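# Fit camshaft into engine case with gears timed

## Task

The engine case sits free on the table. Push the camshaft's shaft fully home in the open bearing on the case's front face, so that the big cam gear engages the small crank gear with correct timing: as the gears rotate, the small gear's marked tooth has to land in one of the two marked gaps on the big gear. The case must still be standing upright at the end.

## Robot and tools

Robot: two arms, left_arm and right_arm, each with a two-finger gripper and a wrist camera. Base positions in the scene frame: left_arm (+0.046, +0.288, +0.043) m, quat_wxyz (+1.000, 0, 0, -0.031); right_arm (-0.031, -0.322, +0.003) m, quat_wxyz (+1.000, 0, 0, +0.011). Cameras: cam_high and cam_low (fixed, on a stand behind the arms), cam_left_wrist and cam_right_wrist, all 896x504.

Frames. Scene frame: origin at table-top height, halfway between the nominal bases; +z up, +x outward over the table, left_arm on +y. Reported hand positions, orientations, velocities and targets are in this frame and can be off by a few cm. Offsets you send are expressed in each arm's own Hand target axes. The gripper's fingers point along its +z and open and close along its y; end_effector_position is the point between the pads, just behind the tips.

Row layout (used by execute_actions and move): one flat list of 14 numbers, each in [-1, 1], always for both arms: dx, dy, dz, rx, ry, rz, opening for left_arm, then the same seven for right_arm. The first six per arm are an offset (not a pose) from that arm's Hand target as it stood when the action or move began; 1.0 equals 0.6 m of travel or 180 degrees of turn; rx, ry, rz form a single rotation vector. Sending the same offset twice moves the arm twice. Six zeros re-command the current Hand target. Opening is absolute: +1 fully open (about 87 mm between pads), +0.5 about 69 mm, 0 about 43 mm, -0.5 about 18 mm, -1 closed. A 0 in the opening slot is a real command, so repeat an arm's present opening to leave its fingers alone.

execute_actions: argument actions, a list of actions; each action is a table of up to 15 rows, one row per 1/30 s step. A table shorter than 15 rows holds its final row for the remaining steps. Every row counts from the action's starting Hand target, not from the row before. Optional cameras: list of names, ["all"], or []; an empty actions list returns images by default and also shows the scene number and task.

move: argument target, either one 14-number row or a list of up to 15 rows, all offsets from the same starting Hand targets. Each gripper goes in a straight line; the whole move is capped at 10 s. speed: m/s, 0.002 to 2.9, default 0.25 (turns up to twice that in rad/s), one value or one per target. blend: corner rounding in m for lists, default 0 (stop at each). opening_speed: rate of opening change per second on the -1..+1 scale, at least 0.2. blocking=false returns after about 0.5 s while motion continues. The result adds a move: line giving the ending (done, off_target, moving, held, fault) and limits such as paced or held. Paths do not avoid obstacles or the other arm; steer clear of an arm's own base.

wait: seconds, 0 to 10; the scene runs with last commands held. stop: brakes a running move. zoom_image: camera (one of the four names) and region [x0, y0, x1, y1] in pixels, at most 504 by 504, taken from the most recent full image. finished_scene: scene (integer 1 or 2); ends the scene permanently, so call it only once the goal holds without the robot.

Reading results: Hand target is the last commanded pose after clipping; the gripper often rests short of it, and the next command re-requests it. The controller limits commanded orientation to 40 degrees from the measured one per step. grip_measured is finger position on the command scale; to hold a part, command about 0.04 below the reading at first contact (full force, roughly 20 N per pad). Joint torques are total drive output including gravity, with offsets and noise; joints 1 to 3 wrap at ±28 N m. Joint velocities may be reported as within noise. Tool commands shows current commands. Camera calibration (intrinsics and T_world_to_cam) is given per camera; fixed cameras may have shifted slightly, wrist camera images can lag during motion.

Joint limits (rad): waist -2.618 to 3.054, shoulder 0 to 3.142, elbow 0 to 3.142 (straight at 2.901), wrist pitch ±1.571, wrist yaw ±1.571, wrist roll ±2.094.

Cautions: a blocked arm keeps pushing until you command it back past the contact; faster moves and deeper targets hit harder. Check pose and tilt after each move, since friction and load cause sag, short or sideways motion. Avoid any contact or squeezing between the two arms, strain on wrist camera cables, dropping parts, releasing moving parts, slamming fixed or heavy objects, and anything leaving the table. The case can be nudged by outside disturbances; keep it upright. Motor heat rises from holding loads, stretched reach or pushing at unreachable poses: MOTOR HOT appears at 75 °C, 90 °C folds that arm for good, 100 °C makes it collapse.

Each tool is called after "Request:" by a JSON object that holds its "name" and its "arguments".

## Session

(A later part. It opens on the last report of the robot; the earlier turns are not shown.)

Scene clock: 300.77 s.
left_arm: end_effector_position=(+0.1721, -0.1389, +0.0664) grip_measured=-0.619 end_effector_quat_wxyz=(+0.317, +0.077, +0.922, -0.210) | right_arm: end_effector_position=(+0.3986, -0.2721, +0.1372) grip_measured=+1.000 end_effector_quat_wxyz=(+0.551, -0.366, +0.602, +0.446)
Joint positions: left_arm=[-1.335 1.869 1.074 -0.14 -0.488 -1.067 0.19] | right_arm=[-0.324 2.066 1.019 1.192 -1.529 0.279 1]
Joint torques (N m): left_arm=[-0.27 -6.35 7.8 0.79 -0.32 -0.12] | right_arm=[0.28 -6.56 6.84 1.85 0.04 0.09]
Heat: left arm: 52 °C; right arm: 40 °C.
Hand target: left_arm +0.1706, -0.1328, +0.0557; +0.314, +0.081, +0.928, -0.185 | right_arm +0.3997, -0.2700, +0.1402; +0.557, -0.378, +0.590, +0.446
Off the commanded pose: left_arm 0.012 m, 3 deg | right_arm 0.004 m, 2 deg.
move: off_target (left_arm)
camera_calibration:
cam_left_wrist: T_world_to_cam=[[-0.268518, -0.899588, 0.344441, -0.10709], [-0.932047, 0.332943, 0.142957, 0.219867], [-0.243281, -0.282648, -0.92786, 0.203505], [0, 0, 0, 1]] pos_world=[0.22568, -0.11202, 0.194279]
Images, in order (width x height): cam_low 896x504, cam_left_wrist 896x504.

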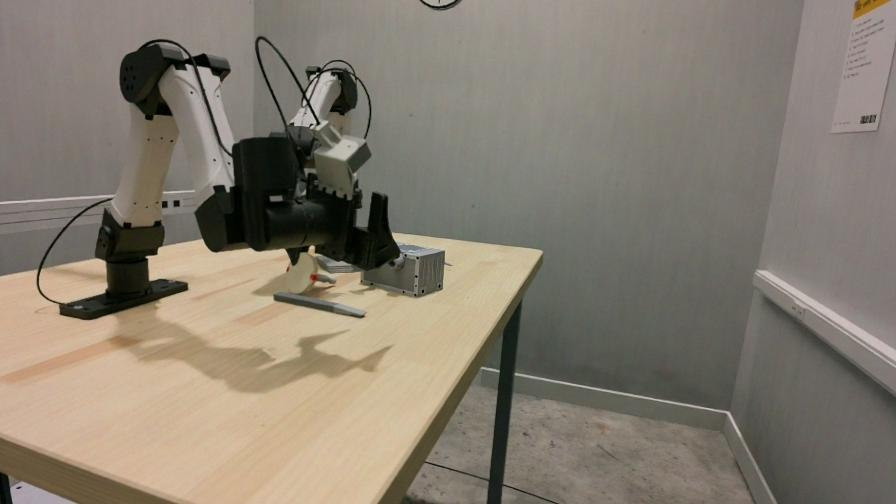

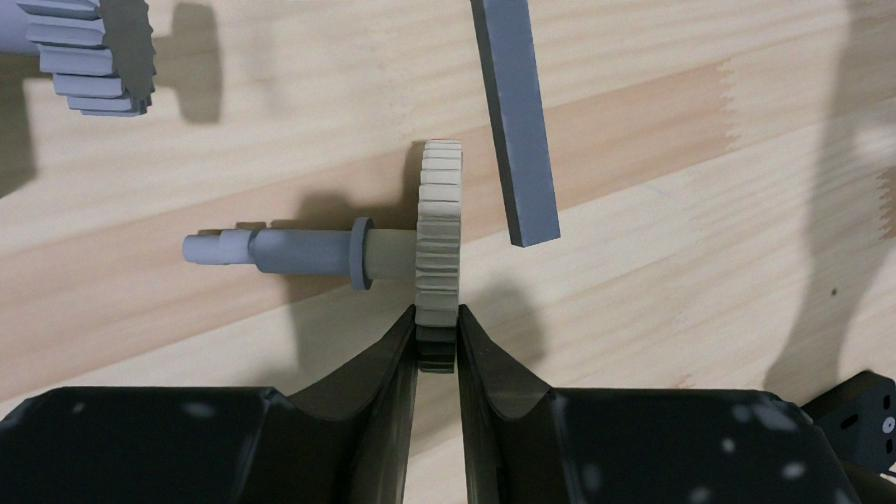

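Request:
{"name": "move", "arguments": {"target": [0.016,0.012,0.022,0,0,0,-0.85,0,0,0,0,0,0,1], "speed": 0.05, "cameras": ["cam_low","cam_left_wrist","cam_right_wrist"]}}

Request:
{"name": "zoom_image", "arguments": {"camera": "cam_low", "region": [230, 230, 370, 310]}}

Scene clock: 314.27 s.
left_arm: end_effector_position=(+0.1753, -0.1452, +0.0657) grip_measured=-0.619 end_effector_quat_wxyz=(+0.325, +0.071, +0.917, -0.219) | right_arm: end_effector_position=(+0.3986, -0.2721, +0.1372) grip_measured=+1.000 end_effector_quat_wxyz=(+0.551, -0.366, +0.602, +0.446)
Joint positions: left_arm=[-1.335 1.885 1.074 -0.099 -0.5 -1.067 0.19] | right_arm=[-0.324 2.066 1.019 1.193 -1.529 0.28 1]
Joint torques (N m): left_arm=[0.36 -5.39 4.53 1.05 -0.08 -0.14] | right_arm=[0.28 -6.54 6.86 1.84 0.04 0.09]
Heat: left arm: 51 °C; right arm: 41 °C.
Hand target: left_arm +0.1723, -0.1311, +0.0382; +0.315, +0.081, +0.928, -0.185 | right_arm +0.3997, -0.2700, +0.1402; +0.557, -0.378, +0.590, +0.446
Off the commanded pose: left_arm 0.031 m, 4 deg | right_arm 0.004 m, 2 deg.
move: off_target (left_arm)
camera_calibration:
cam_left_wrist: T_world_to_cam=[[-0.266552, -0.893386, 0.361679, -0.112151], [-0.93639, 0.32893, 0.122387, 0.226614], [-0.228306, -0.30605, -0.924235, 0.195513], [0, 0, 0, 1]] pos_world=[0.226941, -0.114897, 0.193527]
cam_right_wrist: T_world_to_cam=[[0.943298, -0.293191, -0.155651, -0.430621], [-0.32191, -0.693547, -0.644489, 0.0471633], [0.0810068, 0.658051, -0.748603, 0.394749], [0, 0, 0, 1]] pos_world=[0.389409, -0.35331, 0.25888]
Images, in order (width x height): cam_low 896x504, cam_left_wrist 896x504, cam_right_wrist 896x504.

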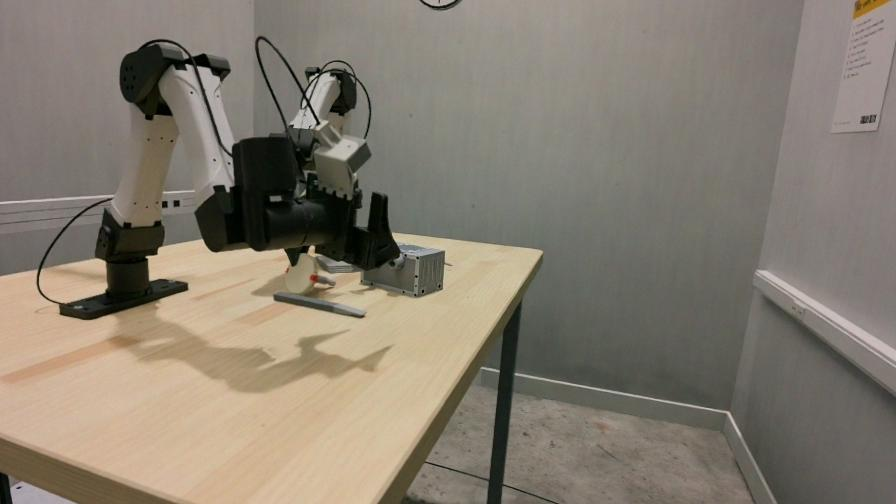

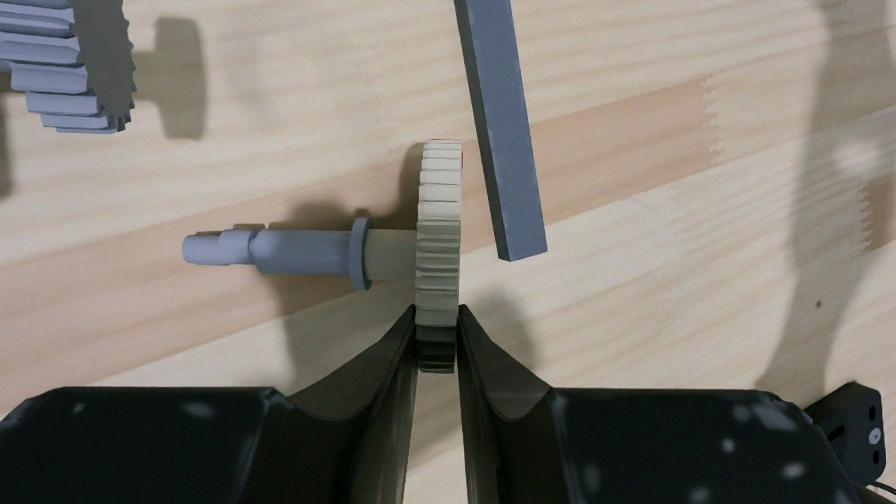

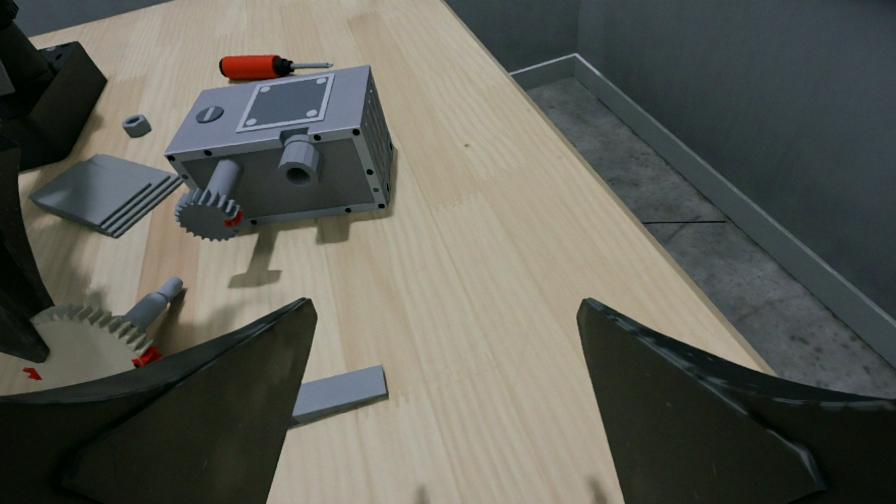

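Scaled by 3.600 from the camera's 896x504 image, which has a finer 1280x720 frame.

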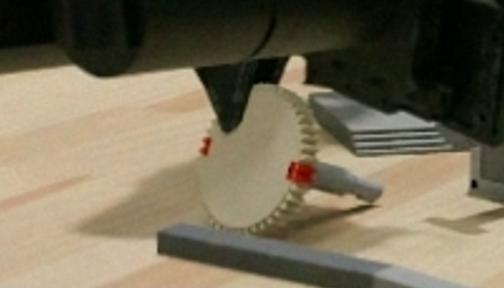

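Request:
{"name": "execute_actions", "arguments": {"actions": []}}

Scene clock: 350.47 s.
left_arm: end_effector_position=(+0.1753, -0.1452, +0.0657) grip_measured=-0.619 end_effector_quat_wxyz=(+0.325, +0.071, +0.917, -0.219) | right_arm: end_effector_position=(+0.3986, -0.2721, +0.1372) grip_measured=+1.000 end_effector_quat_wxyz=(+0.551, -0.366, +0.602, +0.446)
Joint positions: left_arm=[-1.335 1.885 1.074 -0.099 -0.5 -1.067 0.19] | right_arm=[-0.324 2.066 1.019 1.193 -1.529 0.28 1]
Joint velocities: within noise
Joint torques (N m): left_arm=[0.25 -5.33 4.46 1.06 -0.15 -0.11] | right_arm=[0.27 -6.54 6.86 1.84 0.04 0.09]
Motor temperatures (°C): left_arm=[22 47 34 31 23 22 25] | right_arm=[23 35 39 41 23 24 23]
Heat: left arm: 47 °C; right arm: 41 °C.
Hand target: left_arm +0.1723, -0.1311, +0.0382; +0.315, +0.081, +0.928, -0.185 | right_arm +0.3997, -0.2700, +0.1402; +0.557, -0.378, +0.590, +0.446
Tool commands: left_gripper/opening=-0.85 right_gripper/opening=+1.0
Off the commanded pose: left_arm 0.031 m, 4 deg | right_arm 0.004 m, 2 deg.
camera_calibration:
cam_left_wrist: T_world_to_cam=[[-0.266552, -0.893386, 0.361679, -0.112151], [-0.93639, 0.32893, 0.122387, 0.226614], [-0.228306, -0.30605, -0.924235, 0.195513], [0, 0, 0, 1]] pos_world=[0.226941, -0.114897, 0.193527]
cam_right_wrist: T_world_to_cam=[[0.943298, -0.293191, -0.155651, -0.430621], [-0.32191, -0.693547, -0.644489, 0.0471633], [0.0810068, 0.658051, -0.748603, 0.394749], [0, 0, 0, 1]] pos_world=[0.389409, -0.35331, 0.25888]

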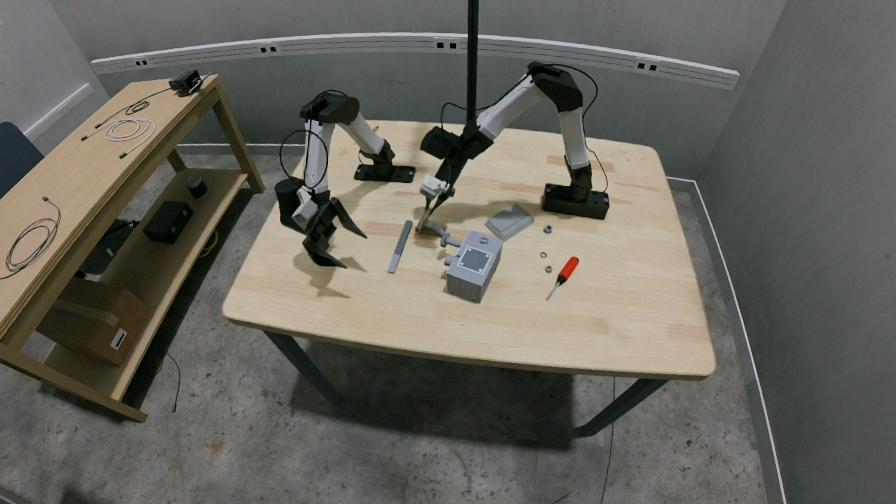

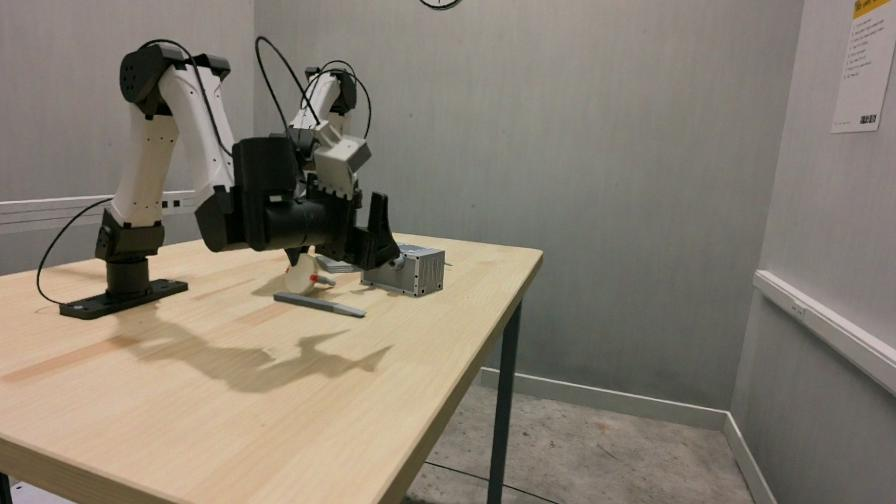

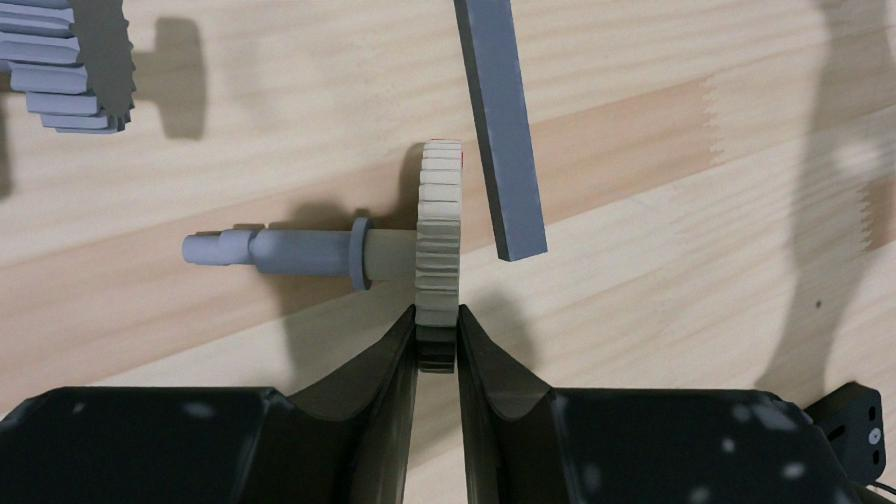

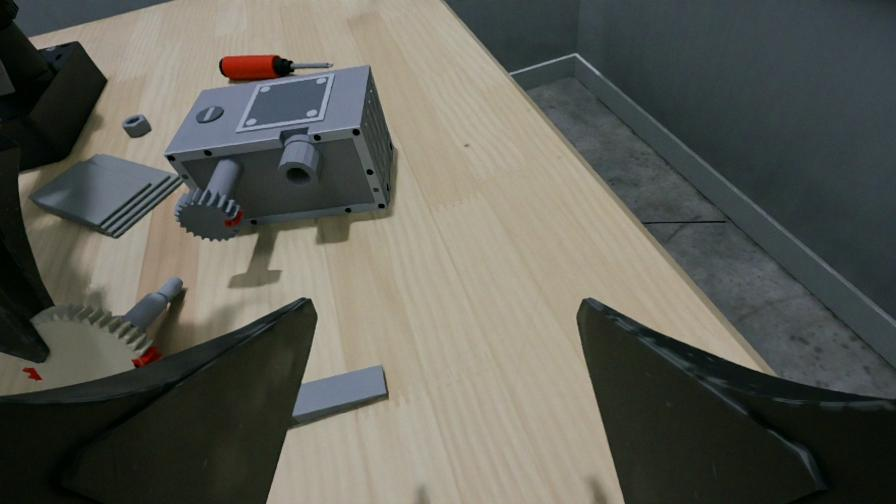

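Request:
{"name": "zoom_image", "arguments": {"camera": "cam_right_wrist", "region": [0, 250, 250, 400]}}

Request:
{"name": "zoom_image", "arguments": {"camera": "cam_low", "region": [240, 200, 440, 340]}}

Request:
{"name": "zoom_image", "arguments": {"camera": "cam_left_wrist", "region": [150, 120, 550, 400]}}

Scaled by 2.016 from the camera's 896x504 image, which has a finer 1280x720 frame.

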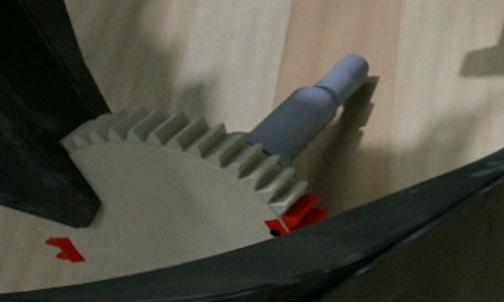

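Scaled by 2.520 from the camera's 896x504 image, which has a finer 1280x720 frame.

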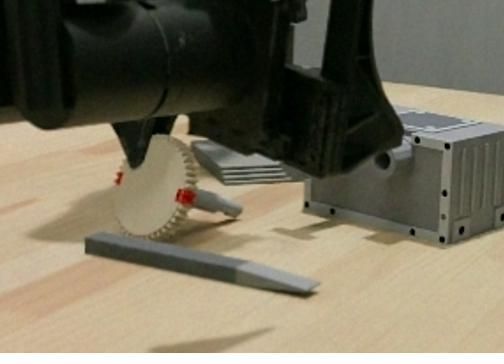

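Scaled by 1.260 from the camera's 896x504 image, which has a finer 1280x720 frame.

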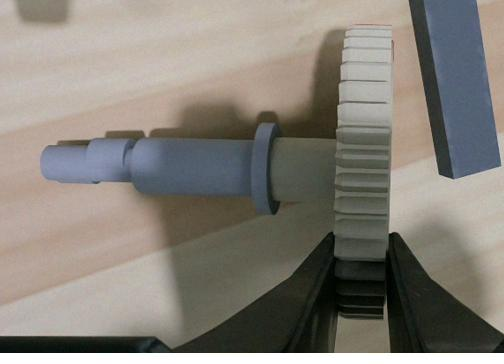

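Request:
{"name": "move", "arguments": {"target": [-0.0301,-0.0389,-0.0261,0.0,-0.022,0.0,-0.85,0,0,0,0,0,0,1], "speed": 0.1, "cameras": ["cam_left_wrist"]}}

Scene clock: 381.27 s.
left_arm: end_effector_position=(+0.1701, -0.1451, +0.0668) grip_measured=-0.619 end_effector_quat_wxyz=(+0.339, +0.079, +0.917, -0.196) | right_arm: end_effector_position=(+0.3986, -0.2721, +0.1372) grip_measured=+1.000 end_effector_quat_wxyz=(+0.551, -0.366, +0.602, +0.446)
Joint positions: left_arm=[-1.367 1.903 1.12 -0.171 -0.555 -1.077 0.19] | right_arm=[-0.324 2.066 1.019 1.193 -1.529 0.28 1]
Joint torques (N m): left_arm=[-0.28 -7.53 8.64 0.91 -0.48 -0.2] | right_arm=[0.28 -6.53 6.84 1.84 0.04 0.09]
Heat: left arm: 46 °C; right arm: 41 °C.
Hand target: left_arm +0.1717, -0.1469, +0.0674; +0.346, +0.074, +0.916, -0.188 | right_arm +0.3997, -0.2700, +0.1402; +0.557, -0.378, +0.590, +0.446
Off the commanded pose: left_arm 0.003 m, 1 deg | right_arm 0.004 m, 2 deg.
move: done
camera_calibration:
cam_left_wrist: T_world_to_cam=[[-0.270554, -0.910799, 0.311842, -0.112343], [-0.942548, 0.316545, 0.106781, 0.221844], [-0.195968, -0.265036, -0.944115, 0.197258], [0, 0, 0, 1]] pos_world=[0.21736, -0.120265, 0.197578]
Images, in order (width x height): cam_left_wrist 896x504.

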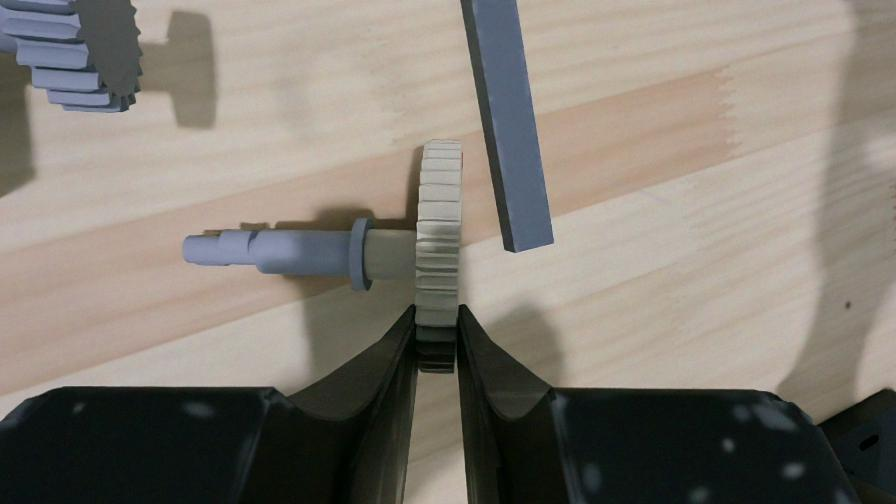

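Request:
{"name": "move", "arguments": {"target": [[0.0125,0.0058,0.0145,0,0,0,-0.85,0,0,0,0,0,0,1],[0.0125,0.0058,0.0145,0,0,0,0.0,0,0,0,0,0,0,1]], "speed": 0.04, "opening_speed": 0.6, "cameras": ["cam_left_wrist","cam_right_wrist"]}}

Scene clock: 392.20 s.
left_arm: end_effector_position=(+0.1726, -0.1466, +0.0604) grip_measured=+0.000 end_effector_quat_wxyz=(+0.346, +0.076, +0.915, -0.192) | right_arm: end_effector_position=(+0.3986, -0.2721, +0.1372) grip_measured=+1.000 end_effector_quat_wxyz=(+0.551, -0.366, +0.602, +0.446)
Joint positions: left_arm=[-1.368 1.927 1.12 -0.149 -0.573 -1.078 0.5] | right_arm=[-0.324 2.066 1.019 1.193 -1.529 0.28 1]
Joint torques (N m): left_arm=[-0.09 -7.35 7.04 1.11 -0.24 -0.18] | right_arm=[0.28 -6.54 6.86 1.85 0.04 0.09]
Heat: left arm: 47 °C; right arm: 41 °C.
Hand target: left_arm +0.1723, -0.1471, +0.0555; +0.346, +0.074, +0.916, -0.188 | right_arm +0.3997, -0.2700, +0.1402; +0.557, -0.378, +0.590, +0.446
Off the commanded pose: left_arm 0.005 m, 1 deg | right_arm 0.004 m, 2 deg.
move: done; target 2's new opening was sent with left_arm's hand 0.011 m and 1 deg from that target
camera_calibration:
cam_left_wrist: T_world_to_cam=[[-0.266589, -0.914261, 0.305053, -0.11187], [-0.9468, 0.307622, 0.0945394, 0.225588], [-0.180275, -0.263621, -0.947631, 0.188954], [0, 0, 0, 1]] pos_world=[0.217827, -0.121862, 0.191859]
cam_right_wrist: T_world_to_cam=[[0.943298, -0.293191, -0.155651, -0.430621], [-0.32191, -0.693547, -0.644489, 0.0471633], [0.0810068, 0.658051, -0.748603, 0.394749], [0, 0, 0, 1]] pos_world=[0.389409, -0.35331, 0.25888]
Images, in order (width x height): cam_left_wrist 896x504, cam_right_wrist 896x504.

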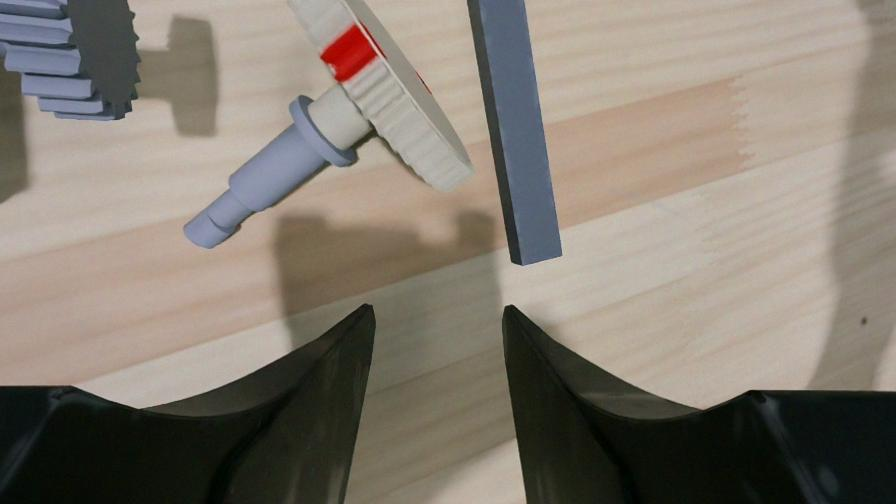

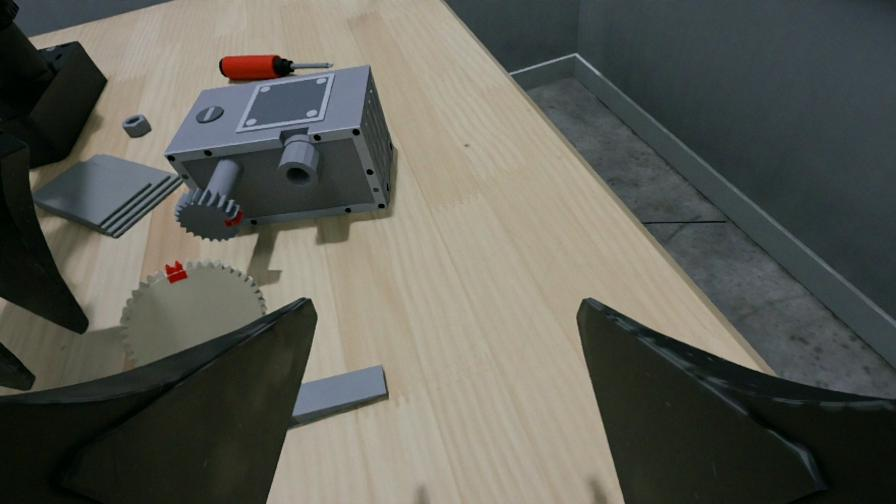

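Request:
{"name": "move", "arguments": {"target": [[-0.02,0,-0.15,0,0,0,0.3,0,0,0,0,0,0,1],[-0.07,0,-0.25,0,0,0,0.3,0,0,0,0,0,0,1]], "speed": 0.15, "blend": [0.03,0], "cameras": ["all"]}}

Scene clock: 401.77 s.
left_arm: end_effector_position=(+0.1127, -0.0868, +0.1774) grip_measured=+0.300 end_effector_quat_wxyz=(+0.341, +0.082, +0.919, -0.181) | right_arm: end_effector_position=(+0.3986, -0.2721, +0.1372) grip_measured=+1.000 end_effector_quat_wxyz=(+0.551, -0.366, +0.602, +0.446)
Joint positions: left_arm=[-1.531 1.578 1.227 -0.728 -0.651 -1.246 0.65] | right_arm=[-0.324 2.066 1.019 1.193 -1.529 0.28 1]
Joint torques (N m): left_arm=[-0.4 -7.02 9.02 0.82 -0.41 -0.23] | right_arm=[0.28 -6.53 6.84 1.84 0.05 0.09]
Heat: left arm: 50 °C; right arm: 41 °C.
Hand target: left_arm +0.1128, -0.0880, +0.1867; +0.346, +0.074, +0.916, -0.188 | right_arm +0.3997, -0.2700, +0.1402; +0.557, -0.378, +0.590, +0.446
Off the commanded pose: left_arm 0.009 m, 1 deg | right_arm 0.004 m, 2 deg.
move: done
camera_calibration:
cam_left_wrist: T_world_to_cam=[[-0.268797, -0.920391, 0.283952, -0.105391], [-0.944517, 0.309647, 0.109572, 0.136607], [-0.188774, -0.238745, -0.952557, 0.308793], [0, 0, 0, 1]] pos_world=[0.158991, -0.065578, 0.309101]
cam_right_wrist: T_world_to_cam=[[0.943298, -0.293191, -0.155651, -0.430621], [-0.32191, -0.693547, -0.644489, 0.0471633], [0.0810068, 0.658051, -0.748603, 0.394749], [0, 0, 0, 1]] pos_world=[0.389409, -0.35331, 0.25888]

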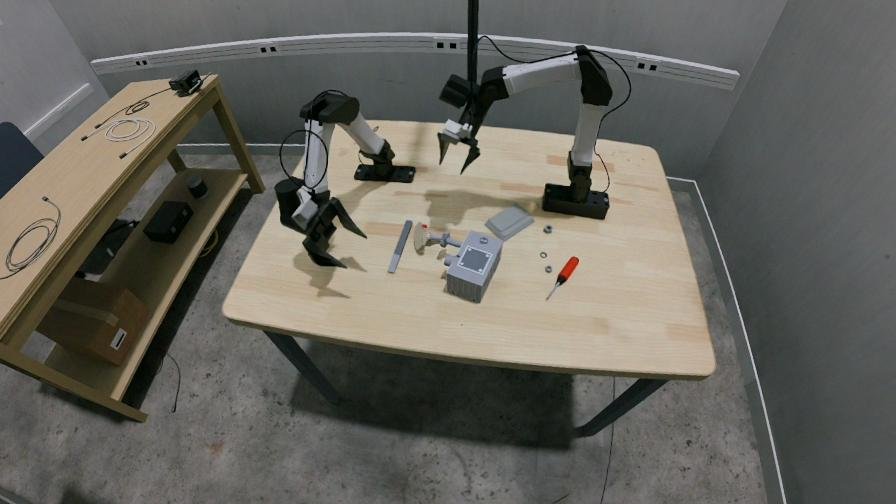

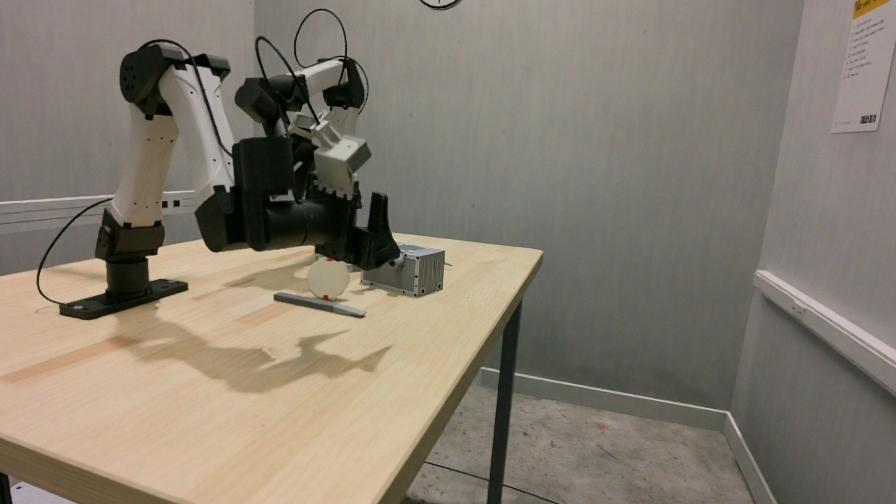

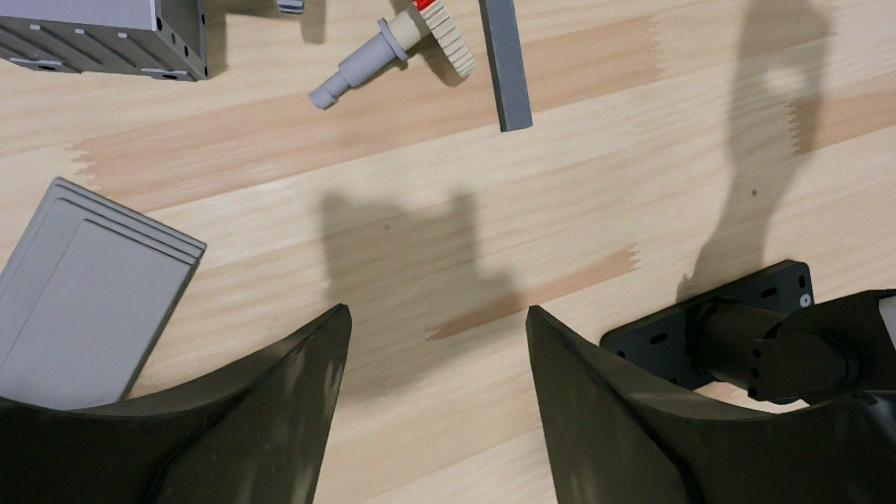

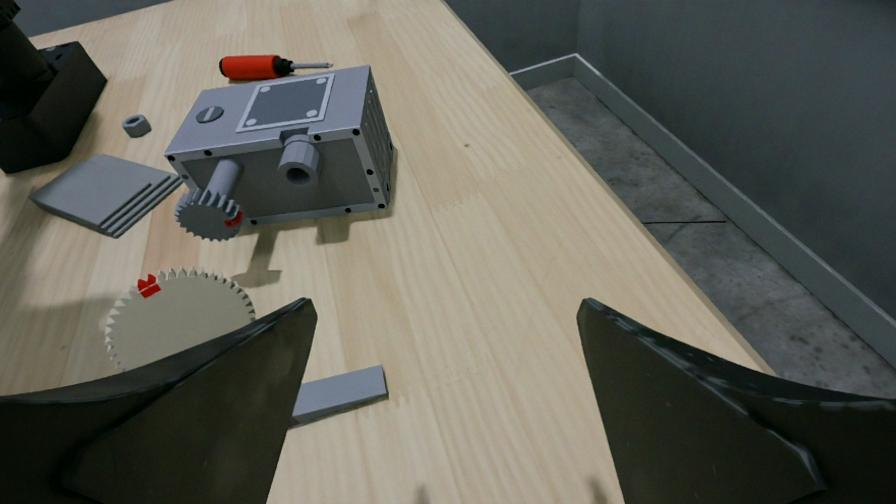

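Request:
{"name": "move", "arguments": {"target": [0,0,0,0,-0.09,0,0.3,0.0178,0.152,0.089,0.330,0.413,0.280,-1], "speed": 0.4, "cameras": ["all"]}}

Scene clock: 481.77 s.
left_arm: end_effector_position=(+0.1130, -0.0884, +0.1932) grip_measured=+0.300 end_effector_quat_wxyz=(+0.467, +0.049, +0.860, -0.200) | right_arm: end_effector_position=(+0.3273, -0.1897, +0.1347) grip_measured=-0.978 end_effector_quat_wxyz=(-0.007, -0.004, +1.000, +0.005)
Joint positions: left_arm=[-1.664 1.584 1.172 -0.66 -0.987 -1.341 0.65] | right_arm=[0.294 2.212 2.194 -1.564 -0.014 0.307 0.011]
Joint torques (N m): left_arm=[-0.29 -5.37 5.81 1 -0.55 -0.2] | right_arm=[-0.02 -8.02 9.22 0.33 0.2 0.12]
Motor temperatures (°C): left_arm=[22 50 40 29 23 22 24] | right_arm=[23 35 40 40 23 24 23]
Heat: left arm: 50 °C; right arm: 40 °C.
Hand target: left_arm +0.1128, -0.0880, +0.1867; +0.472, +0.047, +0.858, -0.196 | right_arm +0.3299, -0.1901, +0.1402; +0.000, +0.000, +1.000, +0.000
Off the commanded pose: left_arm 0.007 m, 1 deg | right_arm 0.006 m, 1 deg.
move: done
camera_calibration:
cam_left_wrist: T_world_to_cam=[[-0.266549, -0.914106, 0.305553, -0.115123], [-0.96051, 0.225675, -0.162761, 0.182611], [0.0798256, -0.33687, -0.938161, 0.281815], [0, 0, 0, 1]] pos_world=[0.122218, -0.0515104, 0.329286]
cam_right_wrist: T_world_to_cam=[[-0.0159743, -0.998565, -0.0511077, -0.173602], [-0.631955, -0.0295273, 0.774442, 0.116051], [-0.77484, 0.0446689, -0.630577, 0.492259], [0, 0, 0, 1]] pos_world=[0.451988, -0.191915, 0.21166]

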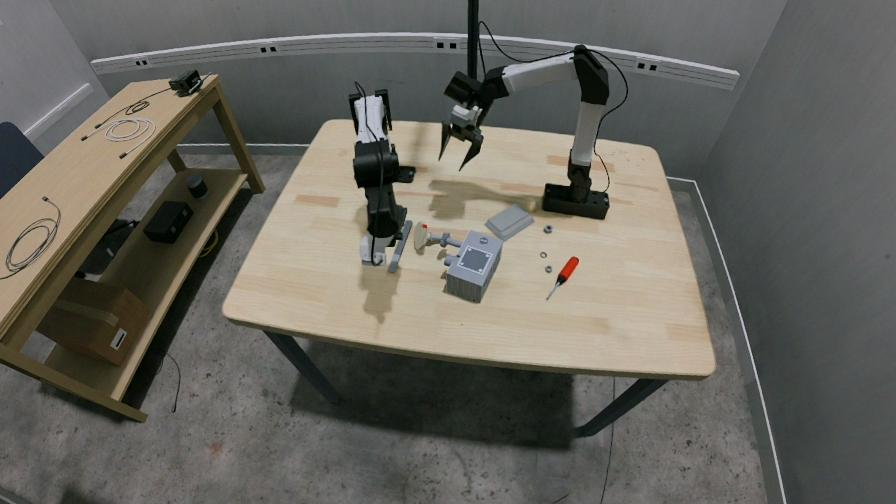

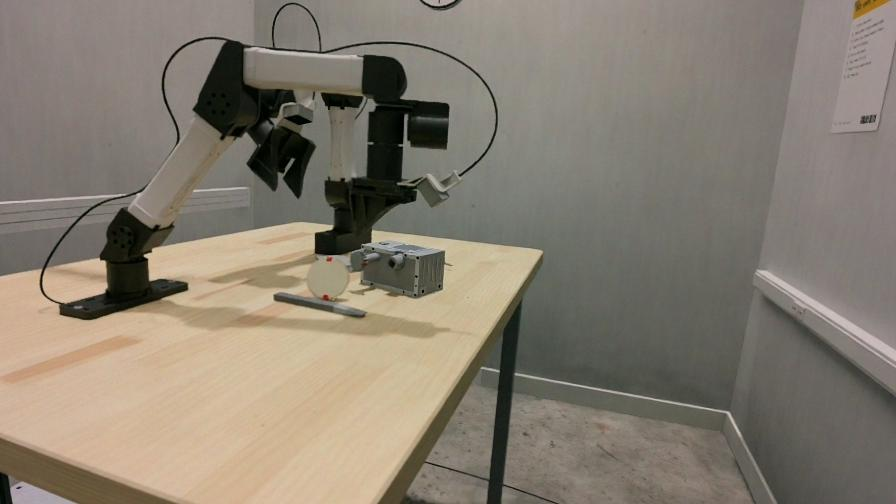

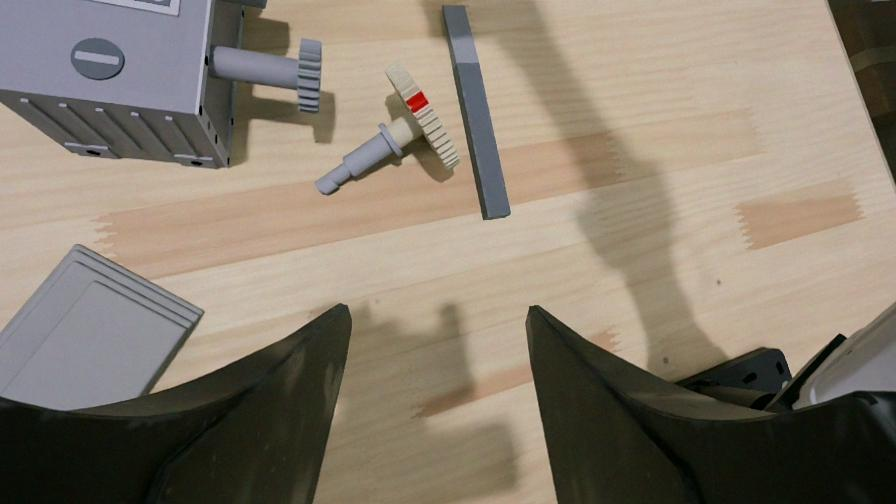

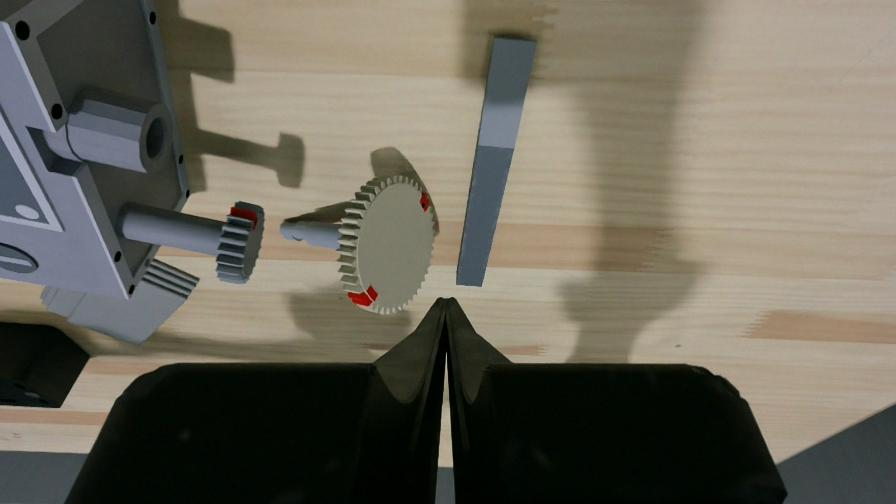

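Request:
{"name": "move", "arguments": {"target": [[0,0,0,0,0,0,0.3,0.0448,0.1035,0.034,0,0,0,-1],[0,0,0,0,0,0,0.3,0.0448,0.1035,0.177,0,0,0,-1],[0,0,0,0,0,0,0.3,0.0765,0.0985,0.177,0,0,0,-1],[0,0,0,0,0,0,0.3,0.12,0.067,0.177,0,0,0,-1]], "speed": [0.15,0.12,0.05,0.03], "cameras": ["cam_left_wrist","cam_right_wrist"]}}

Scene clock: 536.90 s.
left_arm: end_effector_position=(+0.1130, -0.0884, +0.1933) grip_measured=+0.300 end_effector_quat_wxyz=(+0.467, +0.049, +0.860, -0.200) | right_arm: end_effector_position=(+0.2514, -0.1498, +0.0258) grip_measured=-0.978 end_effector_quat_wxyz=(-0.023, -0.001, +1.000, -0.006)
Joint positions: left_arm=[-1.664 1.584 1.172 -0.66 -0.987 -1.341 0.65] | right_arm=[0.463 2.038 1.48 -1.059 -0.011 0.482 0.011]
Joint torques (N m): left_arm=[-0.44 -5.33 5.87 0.97 -0.58 -0.24] | right_arm=[-0.47 -9.92 5.57 0.62 0.19 0]
Motor temperatures (°C): left_arm=[22 47 37 30 23 22 23] | right_arm=[23 38 40 35 23 24 23]
Heat: left arm: 47 °C; right arm: 40 °C.
Hand target: left_arm +0.1128, -0.0880, +0.1867; +0.472, +0.047, +0.858, -0.196 | right_arm +0.2579, -0.1498, +0.0340; +0.000, -0.001, +1.000, +0.001
Off the commanded pose: left_arm 0.007 m, 1 deg | right_arm 0.010 m, 3 deg.
move: off_target (right_arm)
camera_calibration:
cam_left_wrist: T_world_to_cam=[[-0.266486, -0.914136, 0.305516, -0.11512], [-0.960502, 0.225516, -0.163029, 0.182692], [0.080132, -0.336894, -0.938126, 0.281765], [0, 0, 0, 1]] pos_world=[0.122219, -0.0515105, 0.329286]
cam_right_wrist: T_world_to_cam=[[-0.0224707, -0.999346, -0.0283147, -0.139589], [-0.607159, -0.00885938, 0.794531, 0.1499], [-0.794263, 0.0350452, -0.606563, 0.365915], [0, 0, 0, 1]] pos_world=[0.378509, -0.150994, 0.0988981]
Images, in order (width x height): cam_left_wrist 896x504, cam_right_wrist 896x504.

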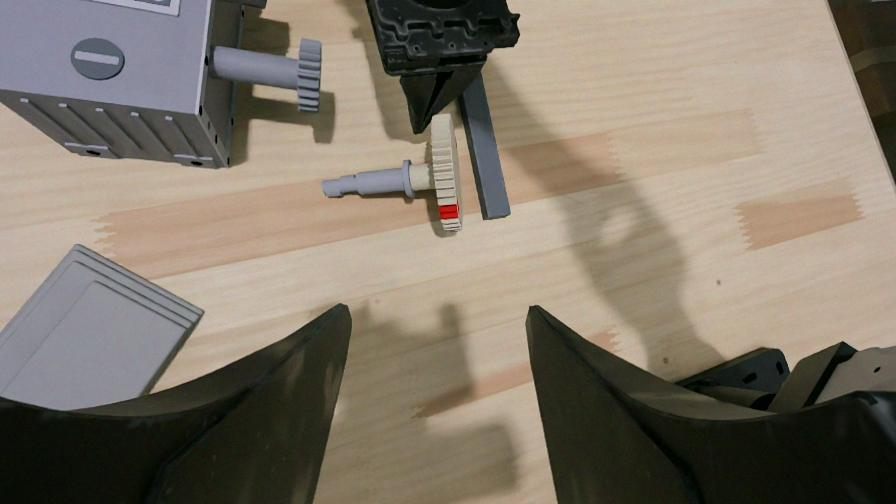

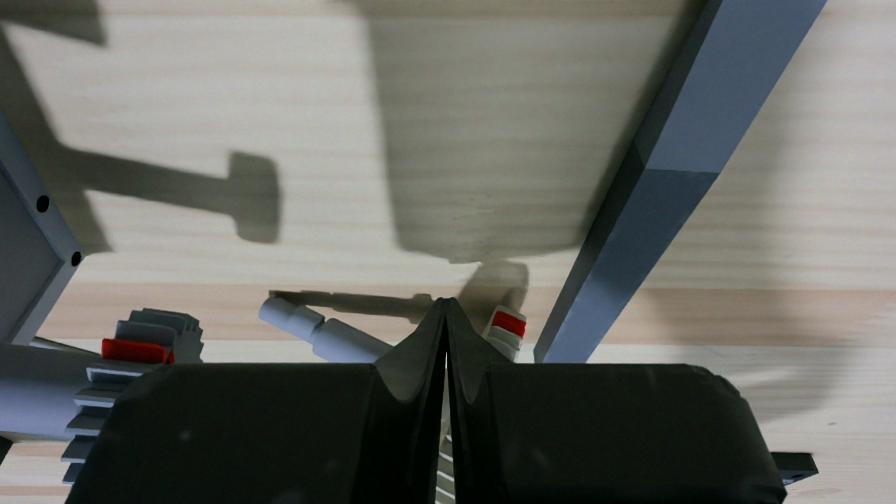

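Request:
{"name": "move", "arguments": {"target": [[0,0,0,0,0,0,0.3,0.034,0.002,0,0,0,0,-1],[0,0,0,0,0,0,0.3,-0.04,0.03,0,0,0,0,-1],[0,0,0,0,0,0,0.3,-0.06,0.03,-0.17,0,0,0,-1]], "speed": [0.03,0.08,0.15], "cameras": ["cam_left_wrist","cam_right_wrist"]}}

Scene clock: 547.67 s.
left_arm: end_effector_position=(+0.1130, -0.0884, +0.1933) grip_measured=+0.300 end_effector_quat_wxyz=(+0.467, +0.049, +0.860, -0.200) | right_arm: end_effector_position=(+0.2902, -0.1286, +0.1299) grip_measured=-0.978 end_effector_quat_wxyz=(-0.007, +0.001, +1.000, +0.002)
Joint positions: left_arm=[-1.664 1.584 1.172 -0.66 -0.987 -1.341 0.65] | right_arm=[0.464 2.152 2.078 -1.507 -0.011 0.487 0.011]
Joint torques (N m): left_arm=[-0.51 -5.2 5.85 0.97 -0.58 -0.21] | right_arm=[-0.72 -8.03 8.92 0.32 0.19 -0.08]
Heat: left arm: 46 °C; right arm: 40 °C.
Hand target: left_arm +0.1128, -0.0880, +0.1867; +0.472, +0.047, +0.858, -0.196 | right_arm +0.2939, -0.1318, +0.1361; +0.000, +0.000, +1.000, +0.001
Off the commanded pose: left_arm 0.007 m, 1 deg | right_arm 0.008 m, 1 deg.
move: done
camera_calibration:
cam_left_wrist: T_world_to_cam=[[-0.266486, -0.914136, 0.305516, -0.11512], [-0.960502, 0.225516, -0.163029, 0.182692], [0.080132, -0.336894, -0.938126, 0.281765], [0, 0, 0, 1]] pos_world=[0.122219, -0.0515105, 0.329286]
cam_right_wrist: T_world_to_cam=[[-0.0258186, -0.998617, -0.045791, -0.111237], [-0.632377, -0.019161, 0.774424, 0.099639], [-0.774231, 0.0489517, -0.631008, 0.458188], [0, 0, 0, 1]] pos_world=[0.414881, -0.131603, 0.206864]
Images, in order (width x height): cam_left_wrist 896x504, cam_right_wrist 896x504.

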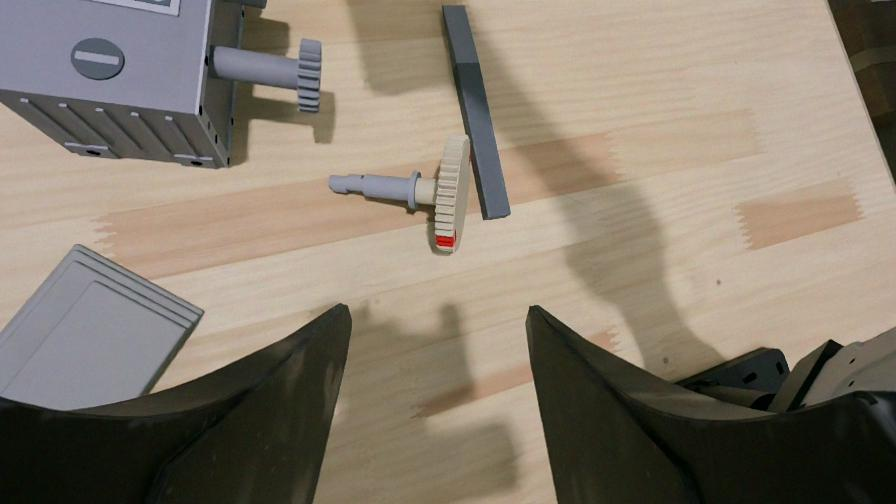

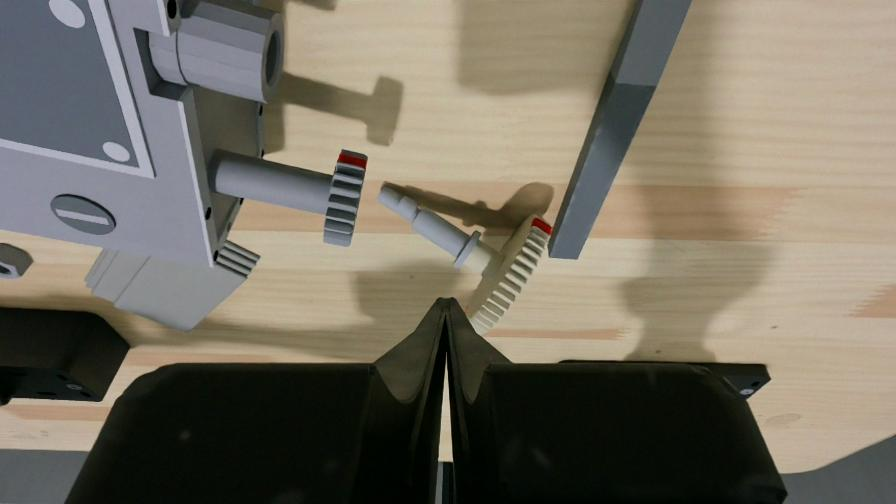

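Request:
{"name": "move", "arguments": {"target": [[-0.084,0.258,-0.187,0,0,0,0.3,0,0,0,0,0,0,-1],[-0.084,0.258,-0.187,0,0,0,0.3,0.203,0.023,0.005,0.106,-0.031,0.146,-0.15]], "speed": [0.35,0.2], "blend": [0.02,0], "cameras": ["cam_left_wrist","cam_right_wrist"]}}

Scene clock: 592.83 s.
left_arm: end_effector_position=(+0.0951, +0.1021, +0.2316) grip_measured=+0.300 end_effector_quat_wxyz=(+0.459, +0.065, +0.863, -0.201) | right_arm: end_effector_position=(+0.1744, -0.1127, +0.1246) grip_measured=-0.150 end_effector_quat_wxyz=(+0.044, +0.222, +0.963, -0.149)
Joint positions: left_arm=[-2.016 1.019 0.959 -1.544 -1.049 -1.946 0.65] | right_arm=[0.779 1.906 1.684 -1.563 0.23 1.277 0.425]
Joint torques (N m): left_arm=[-0.17 -1.06 8.14 -0.04 -0.37 -0.19] | right_arm=[0.01 -8.55 5.44 -0.24 0.41 0.15]
Heat: left arm: 45 °C; right arm: 41 °C.
Hand target: left_arm +0.0928, +0.1022, +0.2368; +0.472, +0.047, +0.858, -0.196 | right_arm +0.1720, -0.1181, +0.1329; +0.048, +0.226, +0.959, -0.164
Off the commanded pose: left_arm 0.006 m, 3 deg | right_arm 0.010 m, 2 deg.
joint sent to its limit (left arm) — joint 4 (wrist pitch), lower limit. The joint targets are off in orientation, not in position.
joint sent to its limit (right arm) — joint 4 (wrist pitch), lower limit. The joint targets still meet the commanded pose.
move: off_target (left_arm)
camera_calibration:
cam_left_wrist: T_world_to_cam=[[-0.293189, -0.909415, 0.294965, 0.0469134], [-0.954175, 0.258999, -0.149901, 0.121713], [0.0599265, -0.325397, -0.943677, 0.38534], [0, 0, 0, 1]] pos_world=[0.106798, 0.136529, 0.368044]
cam_right_wrist: T_world_to_cam=[[-0.459636, -0.859104, 0.22511, -0.0409869], [-0.599502, 0.487145, 0.635049, 0.0995546], [-0.655234, 0.156938, -0.738944, 0.369301], [0, 0, 0, 1]] pos_world=[0.282823, -0.141667, 0.218898]
Images, in order (width x height): cam_left_wrist 896x504, cam_right_wrist 896x504.

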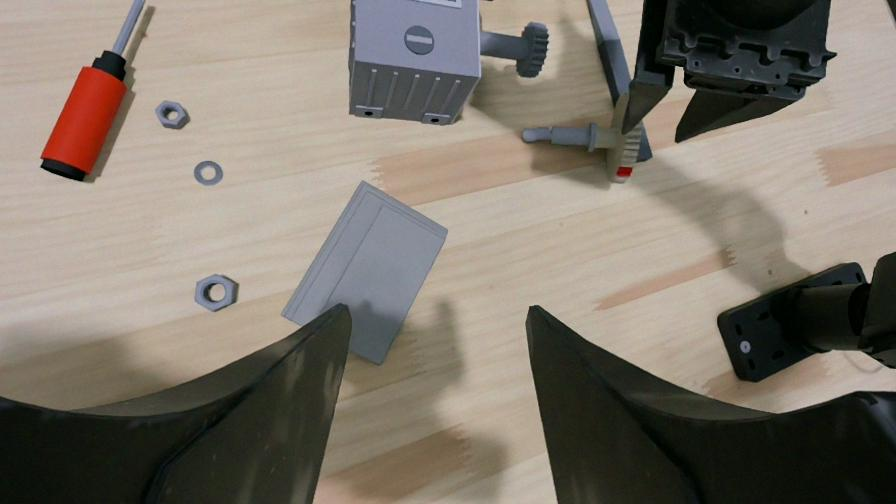

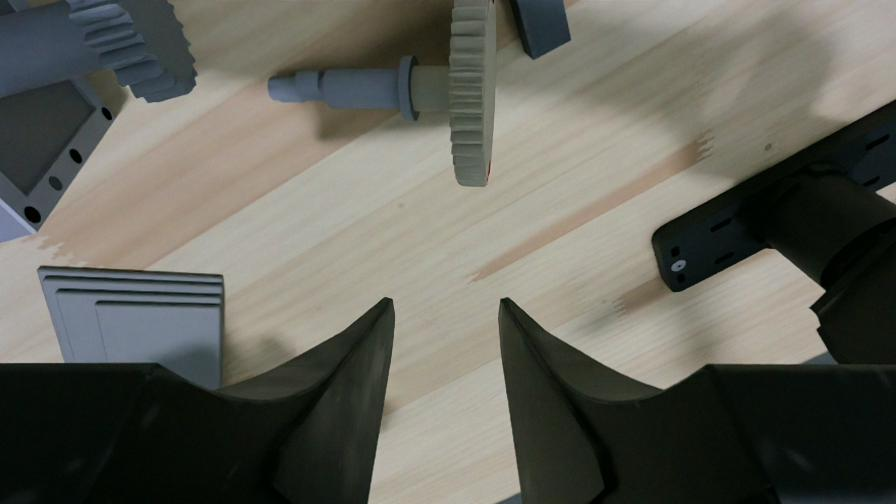

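Request:
{"name": "move", "arguments": {"target": [[0,0,0,0,0,0,0.3,-0.018,-0.0217,0.03,0,0,0,-0.15],[0,0,0,0,0,0,0.3,-0.018,-0.0217,0.10,0,0,0,-0.15]], "speed": [0.1,0.06], "cameras": ["cam_right_wrist"]}}

Scene clock: 613.10 s.
left_arm: end_effector_position=(+0.0951, +0.1021, +0.2316) grip_measured=+0.300 end_effector_quat_wxyz=(+0.459, +0.065, +0.863, -0.201) | right_arm: end_effector_position=(+0.1678, -0.1536, +0.0817) grip_measured=-0.150 end_effector_quat_wxyz=(+0.027, +0.222, +0.958, -0.178)
Joint positions: left_arm=[-2.016 1.019 0.959 -1.544 -1.049 -1.946 0.65] | right_arm=[0.703 1.852 1.424 -1.408 0.248 1.213 0.425]
Joint torques (N m): left_arm=[-0.16 -1.47 8.08 -0.02 -0.43 -0.25] | right_arm=[-0.87 -7.46 4.94 0.29 0.47 0]
Motor temperatures (°C): left_arm=[22 41 38 28 23 22 23] | right_arm=[23 41 39 32 23 24 23]
Heat: left arm: 41 °C; right arm: 41 °C.
Hand target: left_arm +0.0928, +0.1022, +0.2368; +0.472, +0.047, +0.858, -0.196 | right_arm +0.1769, -0.1538, +0.0821; +0.048, +0.226, +0.959, -0.164
Off the commanded pose: left_arm 0.006 m, 3 deg | right_arm 0.009 m, 3 deg.
joint sent to its limit (left arm) — joint 4 (wrist pitch), lower limit. The joint targets are off in orientation, not in position.
move: off_target (left_arm, right_arm)
camera_calibration:
cam_right_wrist: T_world_to_cam=[[-0.456969, -0.841978, 0.286796, -0.0722714], [-0.564753, 0.523746, 0.637765, 0.142235], [-0.687192, 0.12947, -0.714846, 0.338855], [0, 0, 0, 1]] pos_world=[0.28016, -0.179217, 0.172244]
Images, in order (width x height): cam_right_wrist 896x504.

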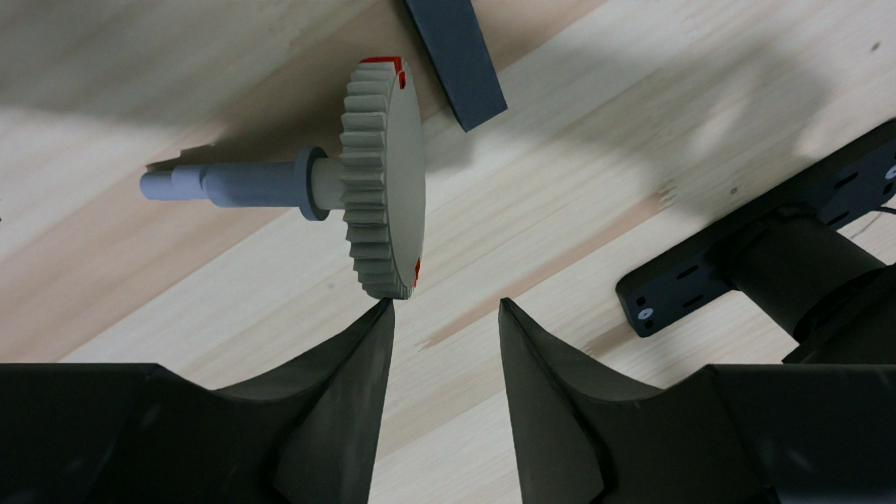

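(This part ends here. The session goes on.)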